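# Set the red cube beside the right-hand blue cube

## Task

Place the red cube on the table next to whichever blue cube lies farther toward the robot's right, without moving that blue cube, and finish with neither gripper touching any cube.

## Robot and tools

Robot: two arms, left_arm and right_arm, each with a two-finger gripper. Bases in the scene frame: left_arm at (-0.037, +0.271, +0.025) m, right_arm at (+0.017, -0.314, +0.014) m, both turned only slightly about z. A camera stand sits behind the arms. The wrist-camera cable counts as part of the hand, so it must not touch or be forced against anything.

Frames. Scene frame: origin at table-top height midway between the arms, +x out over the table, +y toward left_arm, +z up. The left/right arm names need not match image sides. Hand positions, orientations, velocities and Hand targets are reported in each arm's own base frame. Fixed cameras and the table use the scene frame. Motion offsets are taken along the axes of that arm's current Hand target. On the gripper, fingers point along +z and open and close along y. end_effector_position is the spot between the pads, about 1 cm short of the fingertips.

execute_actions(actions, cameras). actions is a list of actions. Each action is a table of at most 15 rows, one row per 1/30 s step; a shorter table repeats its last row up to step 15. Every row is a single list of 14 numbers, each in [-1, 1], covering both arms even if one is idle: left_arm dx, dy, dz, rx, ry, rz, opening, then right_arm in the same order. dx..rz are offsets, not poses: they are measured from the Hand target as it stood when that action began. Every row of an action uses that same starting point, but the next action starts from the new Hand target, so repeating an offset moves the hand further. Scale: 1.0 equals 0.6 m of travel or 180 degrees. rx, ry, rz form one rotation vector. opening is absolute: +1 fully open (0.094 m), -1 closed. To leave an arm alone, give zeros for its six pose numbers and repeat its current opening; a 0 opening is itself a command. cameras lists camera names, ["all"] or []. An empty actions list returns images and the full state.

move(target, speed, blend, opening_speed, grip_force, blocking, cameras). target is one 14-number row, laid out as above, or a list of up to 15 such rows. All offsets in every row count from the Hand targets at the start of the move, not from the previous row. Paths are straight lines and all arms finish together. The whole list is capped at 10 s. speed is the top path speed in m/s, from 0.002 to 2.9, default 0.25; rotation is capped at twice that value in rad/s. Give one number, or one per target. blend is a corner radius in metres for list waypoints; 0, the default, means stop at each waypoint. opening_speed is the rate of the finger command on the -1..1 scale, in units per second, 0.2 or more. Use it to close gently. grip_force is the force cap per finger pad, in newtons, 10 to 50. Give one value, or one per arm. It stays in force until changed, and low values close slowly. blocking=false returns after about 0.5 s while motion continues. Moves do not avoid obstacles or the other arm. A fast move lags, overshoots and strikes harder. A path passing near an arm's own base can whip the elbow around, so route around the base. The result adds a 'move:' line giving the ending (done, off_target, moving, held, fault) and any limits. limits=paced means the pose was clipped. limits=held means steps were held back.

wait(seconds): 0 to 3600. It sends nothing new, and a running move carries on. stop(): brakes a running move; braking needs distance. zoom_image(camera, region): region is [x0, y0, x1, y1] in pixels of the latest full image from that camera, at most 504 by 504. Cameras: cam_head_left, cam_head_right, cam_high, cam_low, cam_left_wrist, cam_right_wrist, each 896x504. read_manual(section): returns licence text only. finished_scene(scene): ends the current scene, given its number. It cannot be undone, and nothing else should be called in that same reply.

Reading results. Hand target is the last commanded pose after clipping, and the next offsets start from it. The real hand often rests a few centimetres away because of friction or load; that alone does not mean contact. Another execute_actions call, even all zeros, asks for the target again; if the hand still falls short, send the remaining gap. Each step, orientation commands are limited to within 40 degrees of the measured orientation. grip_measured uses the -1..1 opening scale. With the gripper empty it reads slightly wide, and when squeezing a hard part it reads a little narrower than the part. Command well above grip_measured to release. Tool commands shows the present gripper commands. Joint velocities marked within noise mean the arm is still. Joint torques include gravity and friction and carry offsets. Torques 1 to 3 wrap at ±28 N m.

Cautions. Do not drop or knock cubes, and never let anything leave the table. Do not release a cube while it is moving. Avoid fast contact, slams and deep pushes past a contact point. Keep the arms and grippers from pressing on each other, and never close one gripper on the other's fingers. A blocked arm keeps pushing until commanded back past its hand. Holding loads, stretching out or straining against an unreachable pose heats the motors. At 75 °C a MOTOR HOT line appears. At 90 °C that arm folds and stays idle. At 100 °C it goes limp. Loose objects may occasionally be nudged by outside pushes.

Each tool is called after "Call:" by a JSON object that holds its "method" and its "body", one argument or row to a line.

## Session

Call:
{"method": "execute_actions", "body": {
  "actions": []
}}

Scene clock: 0.00 s.
left_arm: end_effector_position=(+0.4000, +0.0159, +0.0883) grip_measured=+1.000 end_effector_quat_wxyz=(+0.562, -0.040, +0.825, -0.028) | right_arm: end_effector_position=(+0.3989, -0.0155, +0.1137) grip_measured=+1.000 end_effector_quat_wxyz=(+0.591, +0.034, +0.805, -0.051)
Joint positions: left_arm=[0.065 1.559 0.387 0.796 0.061 -0.075 0.094] | right_arm=[0.024 1.492 0.378 0.809 0.146 0.002 0.094]
Joint velocities: within noise
Joint torques (N m): no reading
Heat: left arm: 27 °C; right arm: 23 °C.
Hand target: left_arm +0.4010, +0.0159, +0.0907; +0.564, -0.040, +0.824, -0.028 | right_arm +0.3987, -0.0156, +0.1129; +0.588, +0.034, +0.807, -0.051
Tool commands: left_gripper/opening=+1.0 right_gripper/opening=+1.0
camera_calibration:
cam_left_wrist: T_world_to_cam=[[0.10418, -0.99449, 0.01173, -0.01242], [-0.56293, -0.06869, -0.82364, 0.33917], [0.81991, 0.0792, -0.56698, -0.17836]] pos_world=[0.33846, 0.02507, 0.17837]
cam_right_wrist: T_world_to_cam=[[-0.07554, -0.99691, 0.02156, 0.0181], [-0.50031, 0.01919, -0.86563, 0.33733], [0.86254, -0.07617, -0.50022, -0.1869]] pos_world=[0.33135, -0.00267, 0.19812]

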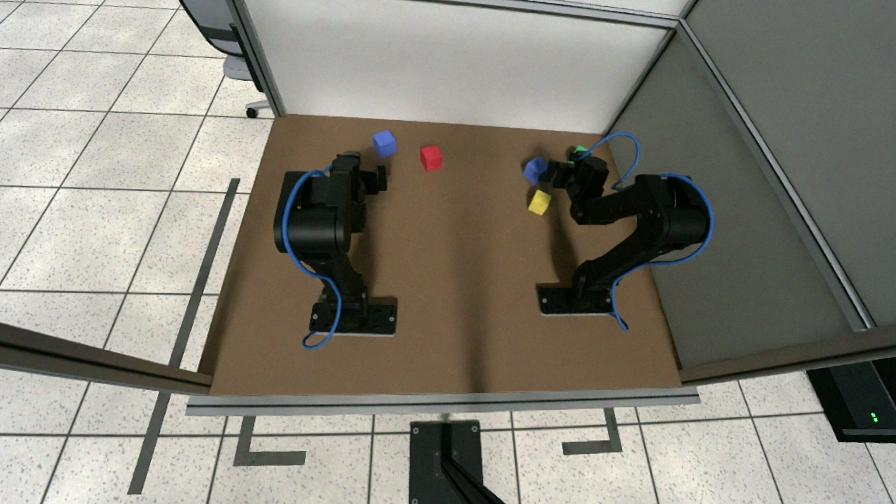

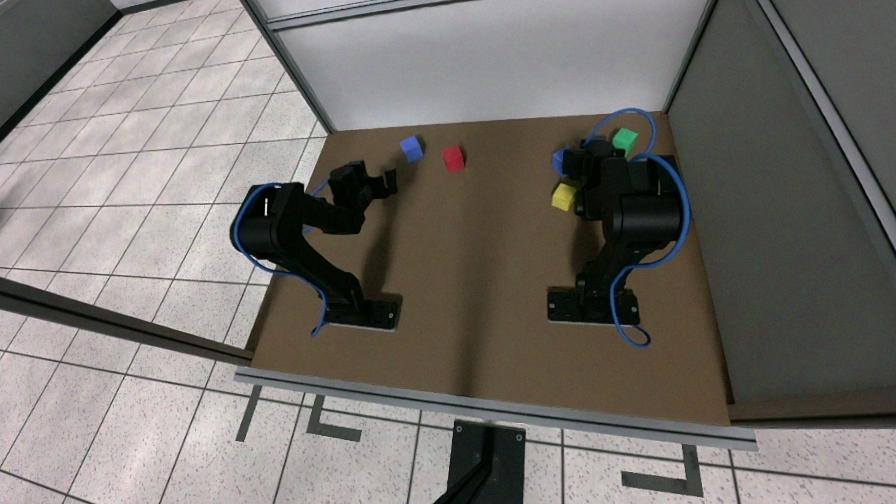

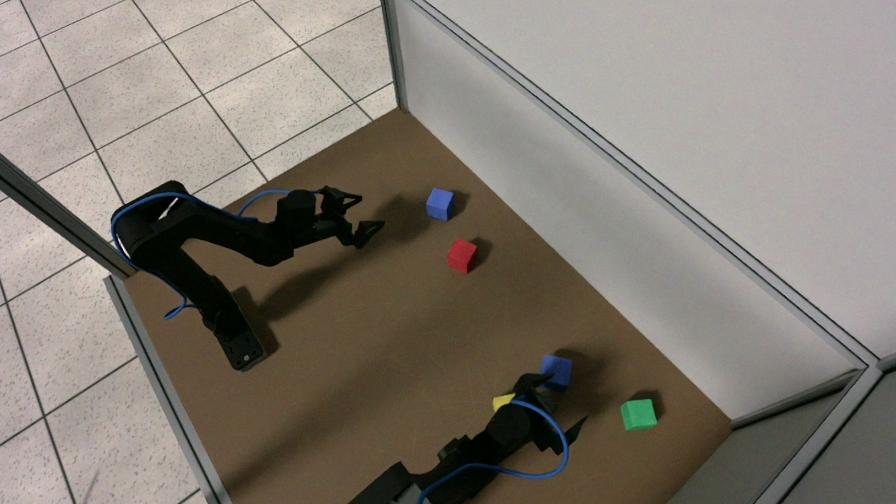

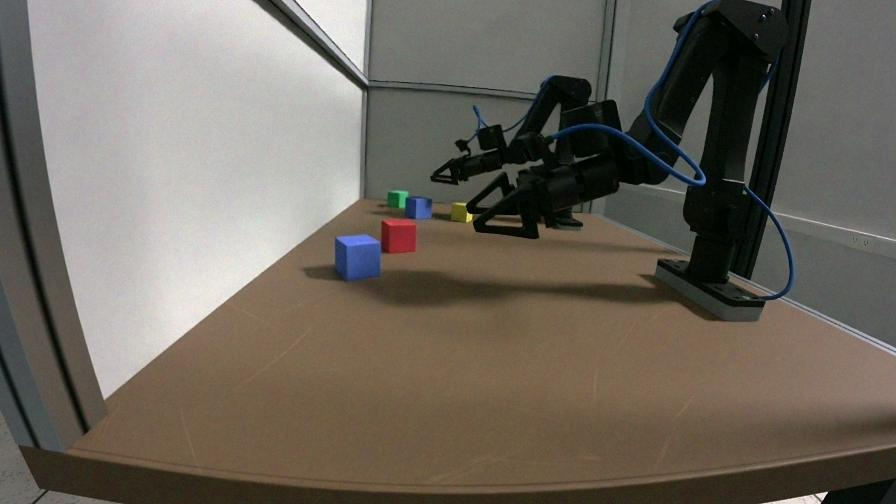

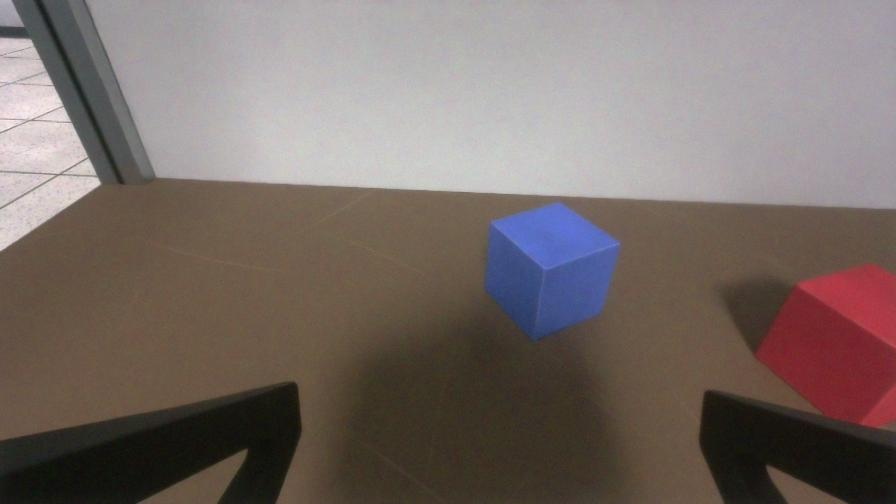

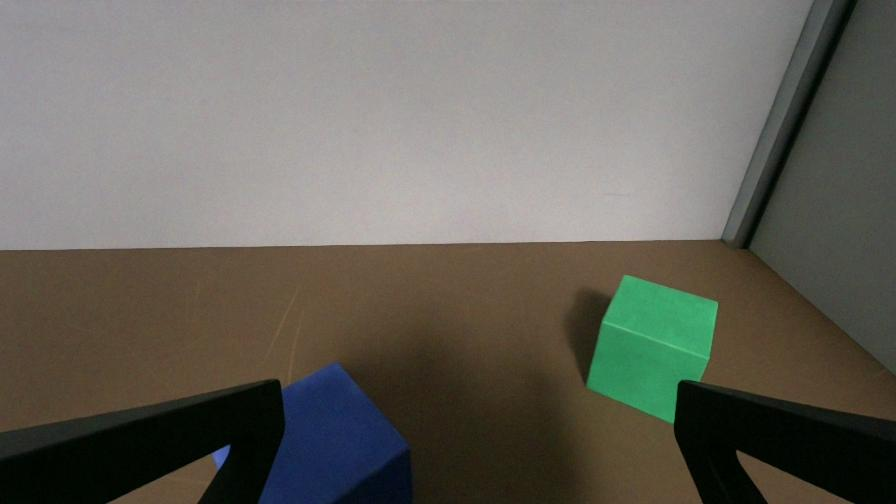

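Call:
{"method": "move", "body": {
  "target": [0,0,0,0,0,0,1,-0.0263,0.6138,-0.064,-0.158,0.144,-0.081,1],
  "speed": 0.5,
  "cameras": ["cam_right_wrist","cam_high"]
}}

Scene clock: 69.87 s.
left_arm: end_effector_position=(+0.4000, +0.0159, +0.0883) grip_measured=+1.000 end_effector_quat_wxyz=(+0.562, -0.040, +0.825, -0.028) | right_arm: end_effector_position=(+0.4055, +0.3536, +0.1271) grip_measured=+1.000 end_effector_quat_wxyz=(+0.381, -0.214, +0.896, +0.080)
Joint positions: left_arm=[0.065 1.559 0.387 0.796 0.061 -0.075 0.094] | right_arm=[0.8 1.964 1.487 -0.327 0.255 0.228 0.094]
Joint torques (N m): left_arm=[0.06 -6.02 5.09 1.82 -0.01 0.02] | right_arm=[-0.53 -9.25 8.81 1.12 0.07 0.29]
Heat: left arm: 29 °C; right arm: 30 °C.
Hand target: left_arm +0.4010, +0.0159, +0.0907; +0.564, -0.040, +0.824, -0.028 | right_arm +0.4099, +0.3546, +0.1238; +0.374, -0.200, +0.902, +0.082
Off the commanded pose: left_arm 0.003 m, 0 deg | right_arm 0.006 m, 2 deg.
move: done
cam_right_wrist: T_world_to_cam=[[0.4673, -0.88394, -0.01669, 0.13117], [-0.74434, -0.38317, -0.54694, 0.54583], [0.47707, 0.26801, -0.837, -0.08044]] pos_world=[0.38336, 0.34665, 0.2334]
Images, in order (width x height): cam_high 896x504, cam_right_wrist 896x504.

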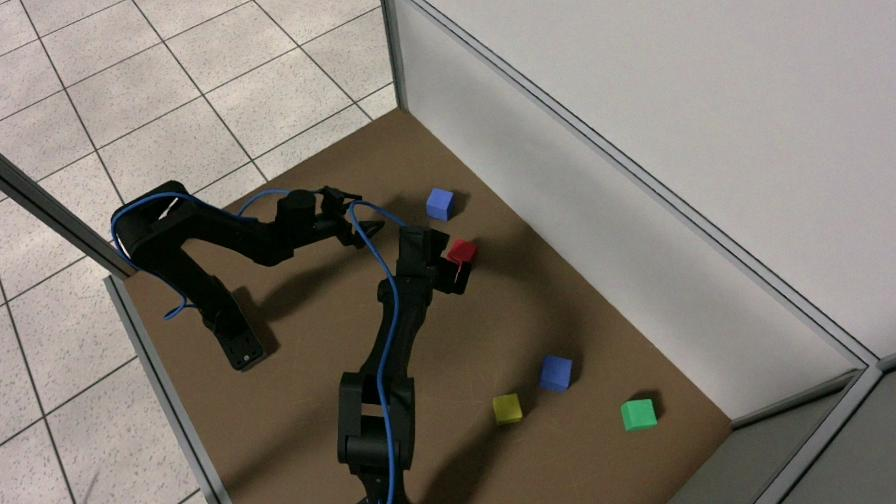

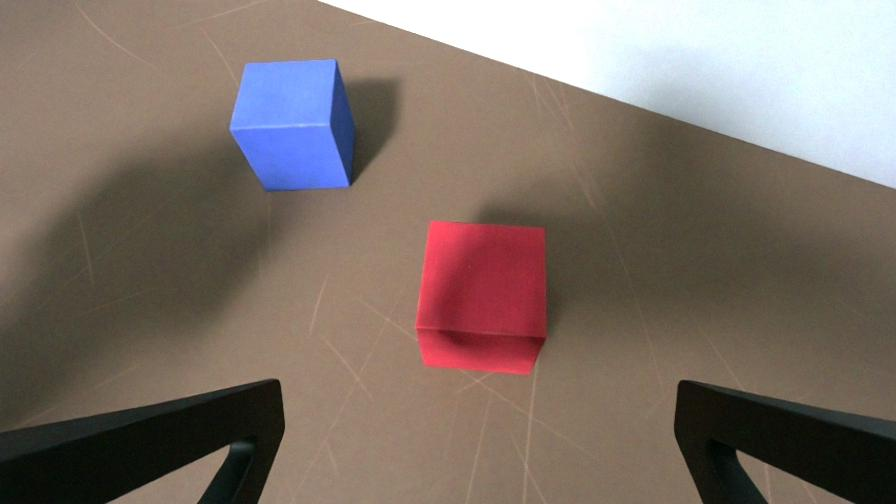

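Call:
{"method": "move", "body": {
  "target": [
    [0,0,0,0,0,0,1,0.0343,-0.0107,0.2483,0,0,0,1],
    [0,0,0,0,0,0,1,0.0343,-0.0107,0.2483,0,0,0,-0.05],
    [0,0,0,0,0,0,1,-0.033,0.010,0.1037,0,0,0,-0.05]
  ],
  "cameras": ["cam_right_wrist","cam_high"]
}}

Scene clock: 84.87 s.
left_arm: end_effector_position=(+0.4000, +0.0159, +0.0883) grip_measured=+1.000 end_effector_quat_wxyz=(+0.562, -0.040, +0.825, -0.028) | right_arm: end_effector_position=(+0.4591, +0.3857, +0.0765) grip_measured=+0.110 end_effector_quat_wxyz=(+0.363, -0.217, +0.903, +0.076)
Joint positions: left_arm=[0.065 1.559 0.387 0.796 0.061 -0.075 0.094] | right_arm=[0.762 2.265 1.776 -0.348 0.218 0.206 0.052]
Joint torques (N m): left_arm=[0.06 -6.02 5.09 1.82 -0.01 0.02] | right_arm=[-0.05 -16.83 6.8 1.18 0.18 0.25]
Heat: left arm: 30 °C; right arm: 30 °C.
Hand target: left_arm +0.4010, +0.0159, +0.0907; +0.564, -0.040, +0.824, -0.028 | right_arm +0.4599, +0.3844, +0.0937; +0.374, -0.200, +0.902, +0.082
Off the commanded pose: left_arm 0.003 m, 0 deg | right_arm 0.017 m, 2 deg.
move: off_target (right_arm); target 2's new opening was sent with right_arm's hand 0.015 m and 2 deg from that target
cam_right_wrist: T_world_to_cam=[[0.46957, -0.88272, -0.01749, 0.13221], [-0.76198, -0.39518, -0.51305, 0.58055], [0.44597, 0.25424, -0.85818, -0.13572]] pos_world=[0.44081, 0.38063, 0.18369]
Images, in order (width x height): cam_high 896x504, cam_right_wrist 896x504.

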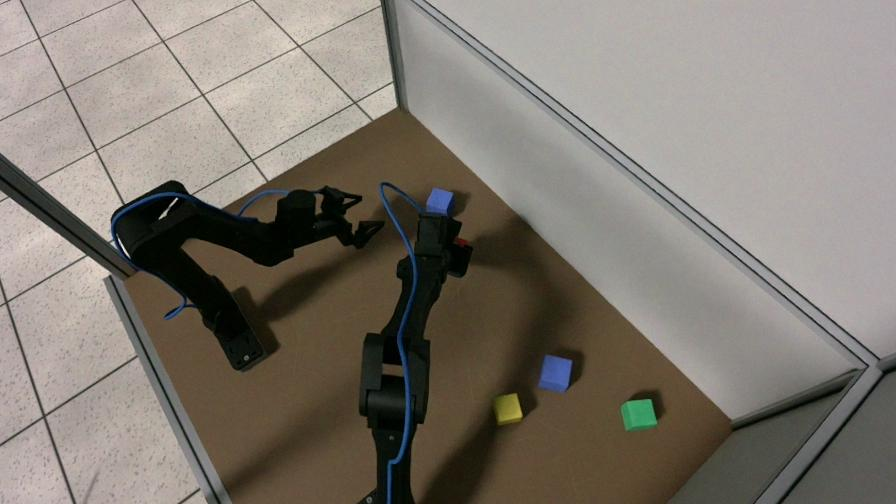

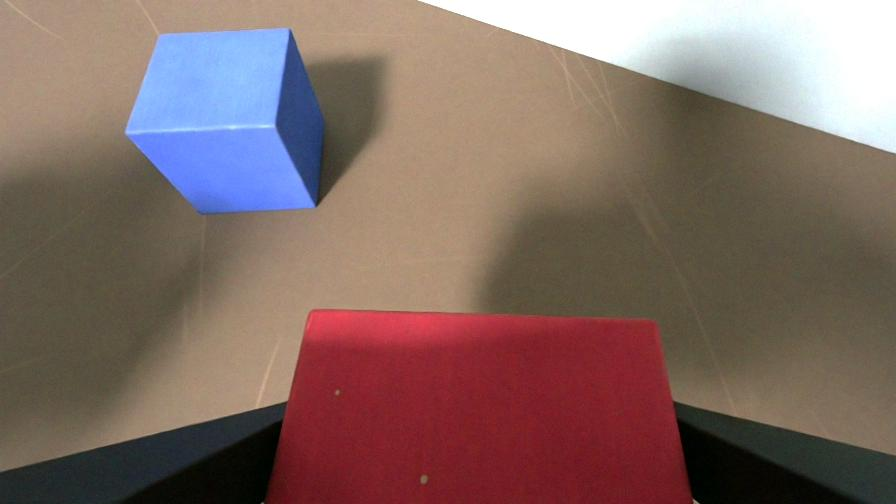

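Call:
{"method": "move", "body": {
  "target": [0,0,0,0,0,0,1,0.152,-0.281,-0.19,0.318,0,0.318,-0.05],
  "speed": 0.35,
  "cameras": ["cam_right_wrist","cam_high"]
}}

Scene clock: 93.13 s.
left_arm: end_effector_position=(+0.4000, +0.0159, +0.0883) grip_measured=+1.000 end_effector_quat_wxyz=(+0.562, -0.040, +0.825, -0.028) | right_arm: end_effector_position=(+0.4055, +0.1886, +0.1051) grip_measured=+0.110 end_effector_quat_wxyz=(+0.327, +0.408, +0.842, -0.135)
Joint positions: left_arm=[0.065 1.559 0.387 0.796 0.061 -0.075 0.094] | right_arm=[0.703 2.201 1.876 -1.224 0.723 1.598 0.052]
Joint torques (N m): left_arm=[0.06 -6.01 5.08 1.82 0 0.02] | right_arm=[-0.55 -10.5 7.88 -0.99 0.86 0.95]
Heat: left arm: 31 °C; right arm: 29 °C.
Hand target: left_arm +0.4010, +0.0159, +0.0907; +0.564, -0.040, +0.824, -0.028 | right_arm +0.3995, +0.1704, +0.1102; +0.338, +0.434, +0.815, -0.180
Off the commanded pose: left_arm 0.003 m, 0 deg | right_arm 0.020 m, 7 deg.
move: off_target (right_arm)
cam_right_wrist: T_world_to_cam=[[-0.75857, -0.64686, -0.07838, 0.44377], [-0.53984, 0.69127, -0.48033, 0.17805], [0.36488, -0.32205, -0.87358, 0.10606]] pos_world=[0.39405, 0.19813, 0.21295]
Images, in order (width x height): cam_high 896x504, cam_right_wrist 896x504.

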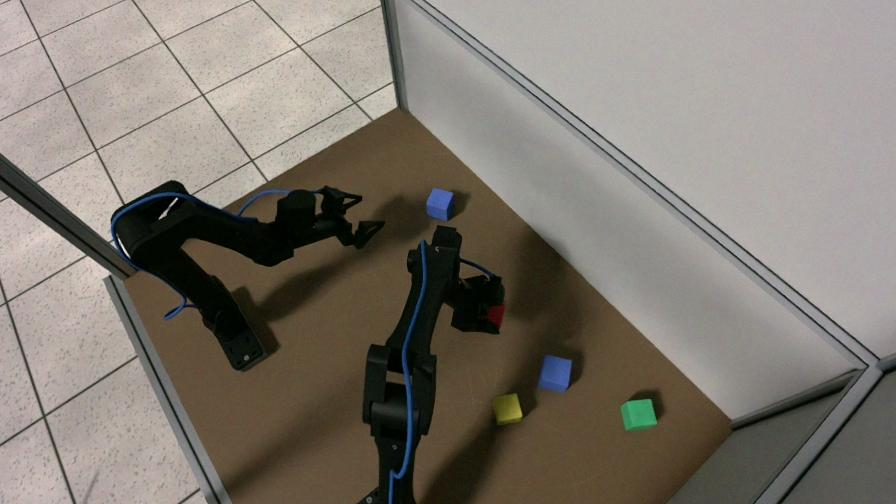

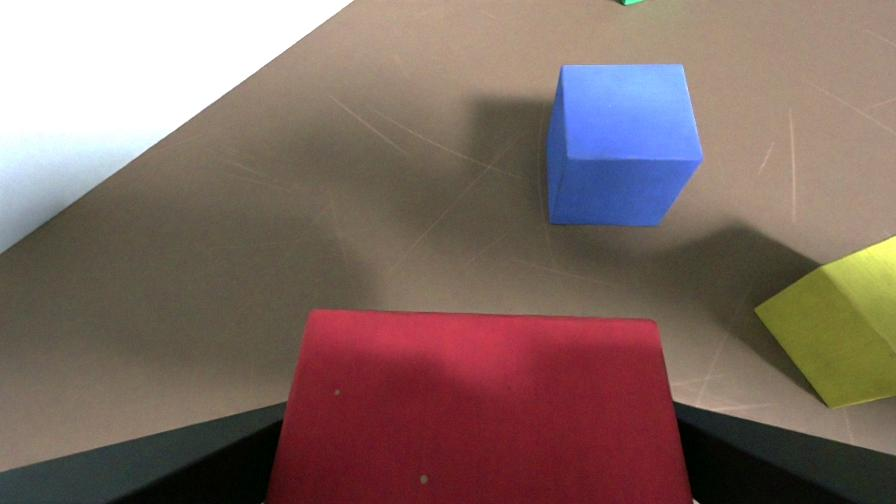

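Call:
{"method": "move", "body": {
  "target": [0,0,0,0,0,0,1,-0.0263,-0.0808,0.1323,0.0157,0,0.0157,-0.05],
  "speed": 0.2,
  "cameras": ["cam_right_wrist","cam_high"]
}}

Scene clock: 112.77 s.
left_arm: end_effector_position=(+0.4000, +0.0159, +0.0883) grip_measured=+1.000 end_effector_quat_wxyz=(+0.562, -0.040, +0.825, -0.028) | right_arm: end_effector_position=(+0.3965, +0.0937, +0.0514) grip_measured=+0.110 end_effector_quat_wxyz=(+0.309, +0.457, +0.812, -0.192)
Joint positions: left_arm=[0.065 1.559 0.387 0.796 0.061 -0.075 0.094] | right_arm=[0.534 2.125 1.524 -0.999 0.744 1.57 0.052]
Joint torques (N m): left_arm=[0.06 -6.01 5.09 1.82 -0.01 0.02] | right_arm=[-0.13 -14.6 4.08 -0.08 0.71 0.17]
Heat: left arm: 31 °C; right arm: 32 °C.
Hand target: left_arm +0.4010, +0.0159, +0.0907; +0.564, -0.040, +0.824, -0.028 | right_arm +0.3970, +0.0874, +0.0654; +0.332, +0.462, +0.800, -0.192
Off the commanded pose: left_arm 0.003 m, 0 deg | right_arm 0.015 m, 3 deg.
move: off_target (right_arm)
cam_right_wrist: T_world_to_cam=[[-0.84779, -0.53026, -0.00897, 0.39225], [-0.45559, 0.73685, -0.49949, 0.17632], [0.27147, -0.41937, -0.86628, 0.07769]] pos_world=[0.39178, 0.11066, 0.15889]
Images, in order (width x height): cam_high 896x504, cam_right_wrist 896x504.

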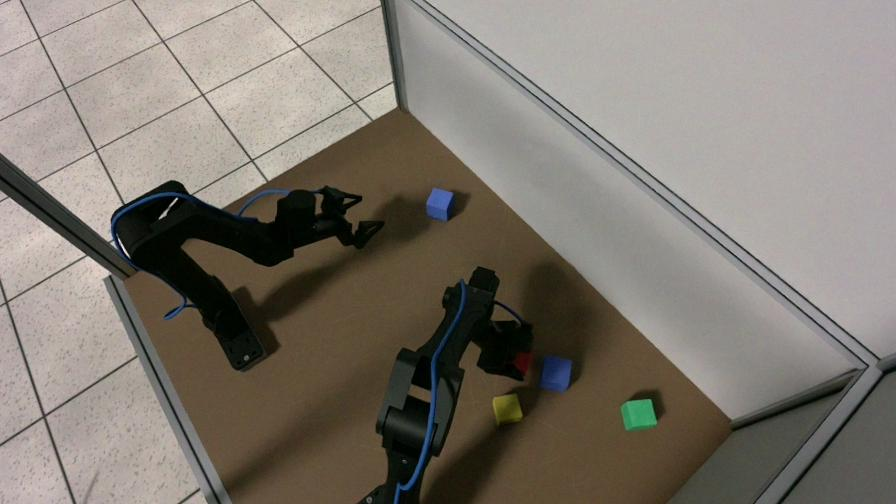

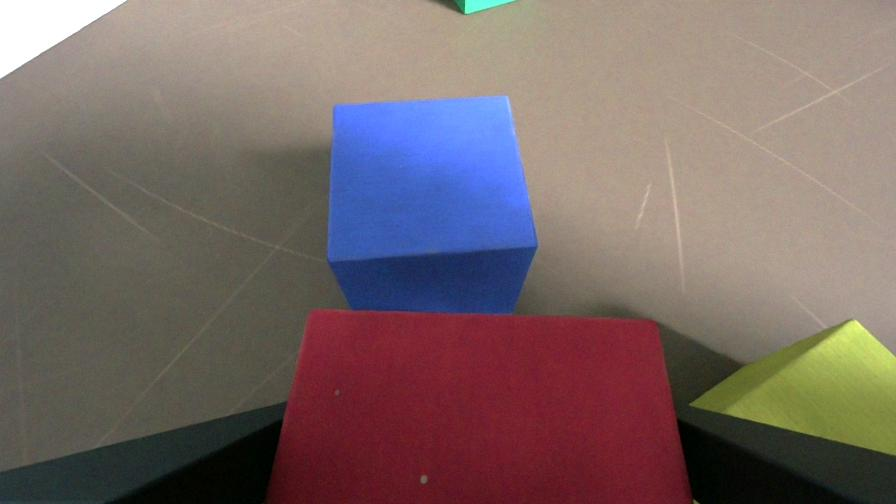

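Call:
{"method": "move", "body": {
  "target": [
    [0,0,0,0,0,0,1,0.022,0.0142,0.061,-0.0177,0,-0.0177,-0.05]
  ],
  "speed": 0.1,
  "cameras": ["cam_right_wrist","cam_high","cam_low"]
}}

Scene clock: 144.90 s.
left_arm: end_effector_position=(+0.4000, +0.0159, +0.0883) grip_measured=+1.000 end_effector_quat_wxyz=(+0.562, -0.040, +0.825, -0.028) | right_arm: end_effector_position=(+0.4133, +0.0836, +0.0255) grip_measured=+0.110 end_effector_quat_wxyz=(+0.329, +0.434, +0.821, -0.170)
Joint positions: left_arm=[0.065 1.559 0.387 0.796 0.061 -0.075 0.094] | right_arm=[0.494 2.124 1.402 -0.742 0.752 1.424 0.052]
Joint torques (N m): left_arm=[0.06 -6.01 5.09 1.82 -0.01 0.02] | right_arm=[-0.32 -12.46 3.96 0.22 0.58 -0.14]
Heat: left arm: 32 °C; right arm: 33 °C.
Hand target: left_arm +0.4010, +0.0159, +0.0907; +0.564, -0.040, +0.824, -0.028 | right_arm +0.4126, +0.0773, +0.0302; +0.339, +0.430, +0.817, -0.179
Off the commanded pose: left_arm 0.003 m, 0 deg | right_arm 0.008 m, 2 deg.
move: done
cam_right_wrist: T_world_to_cam=[[-0.80987, -0.58502, -0.04308, 0.39068], [-0.48511, 0.70922, -0.51153, 0.19324], [0.32981, -0.39338, -0.85818, 0.01986]] pos_world=[0.40359, 0.09931, 0.13272]
Images, in order (width x height): cam_high 896x504, cam_low 896x504, cam_right_wrist 896x504.

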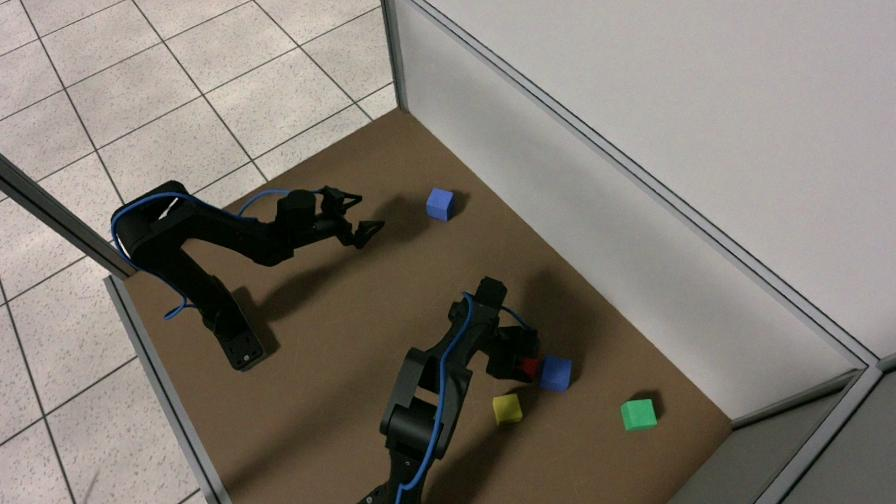

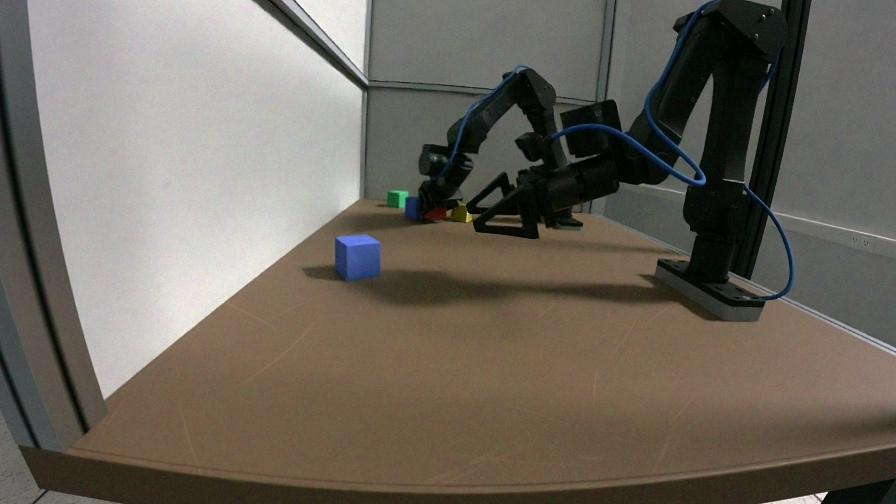

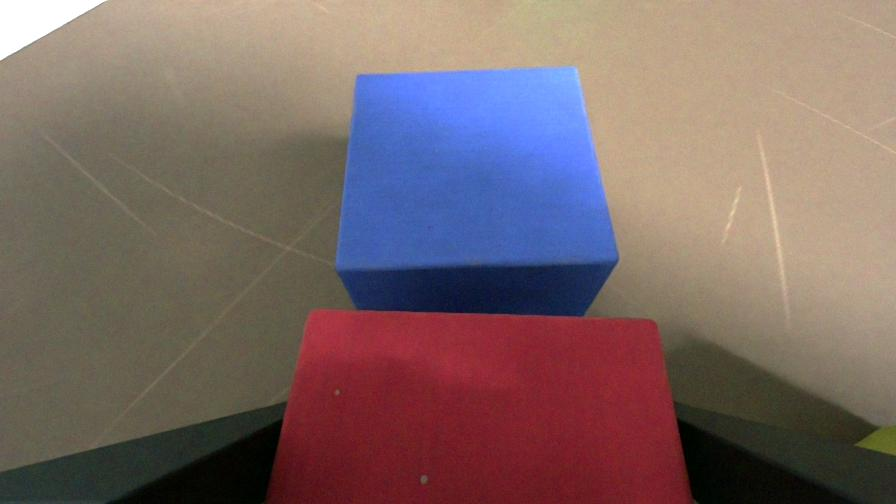

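Call:
{"method": "move", "body": {
  "target": [
    [0,0,0,0,0,0,1,0.0125,0,0.0125,0,0,0,-0.05],
    [0,0,0,0,0,0,1,0.0125,0,0.0125,0,0,0,0.4],
    [0,0,0,0,0,0,1,-0.02,0,-0.17,0,0,0,0.4]
  ],
  "speed": [0.06,0.1,0.15],
  "cameras": ["cam_right_wrist","cam_high"]
}}

Scene clock: 154.30 s.
left_arm: end_effector_position=(+0.4000, +0.0159, +0.0883) grip_measured=+1.000 end_effector_quat_wxyz=(+0.562, -0.040, +0.825, -0.028) | right_arm: end_effector_position=(+0.3782, +0.1324, +0.0979) grip_measured=+0.398 end_effector_quat_wxyz=(+0.329, +0.420, +0.828, -0.173)
Joint positions: left_arm=[0.065 1.559 0.387 0.796 0.061 -0.075 0.094] | right_arm=[0.65 2.049 1.592 -1.145 0.761 1.601 0.066]
Joint torques (N m): left_arm=[0.06 -6.02 5.09 1.81 0 0.02] | right_arm=[0.29 -11.77 7.54 -0.57 0.57 0.41]
Heat: left arm: 33 °C; right arm: 34 °C.
Hand target: left_arm +0.4010, +0.0159, +0.0907; +0.564, -0.040, +0.824, -0.028 | right_arm +0.3766, +0.1298, +0.1106; +0.339, +0.430, +0.817, -0.179
Off the commanded pose: left_arm 0.003 m, 0 deg | right_arm 0.013 m, 2 deg.
move: off_target (right_arm)
cam_right_wrist: T_world_to_cam=[[-0.79424, -0.60702, -0.02665, 0.38927], [-0.50983, 0.68966, -0.51424, 0.19089], [0.33054, -0.39485, -0.85723, 0.11264]] pos_world=[0.36927, 0.14912, 0.2051]
Images, in order (width x height): cam_high 896x504, cam_right_wrist 896x504.

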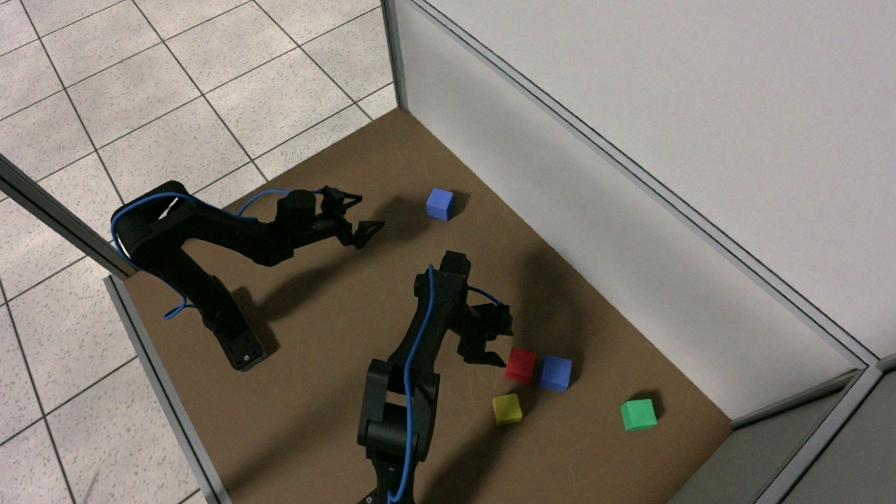

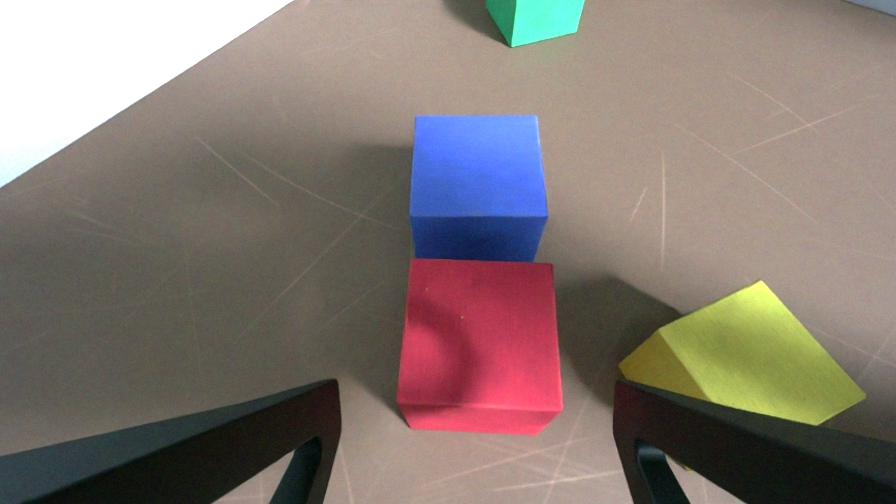

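Placed flat, next to blue.

Call:
{"method": "finished_scene", "body": {
  "scene": 3
}}

The scene is finished: the task was done.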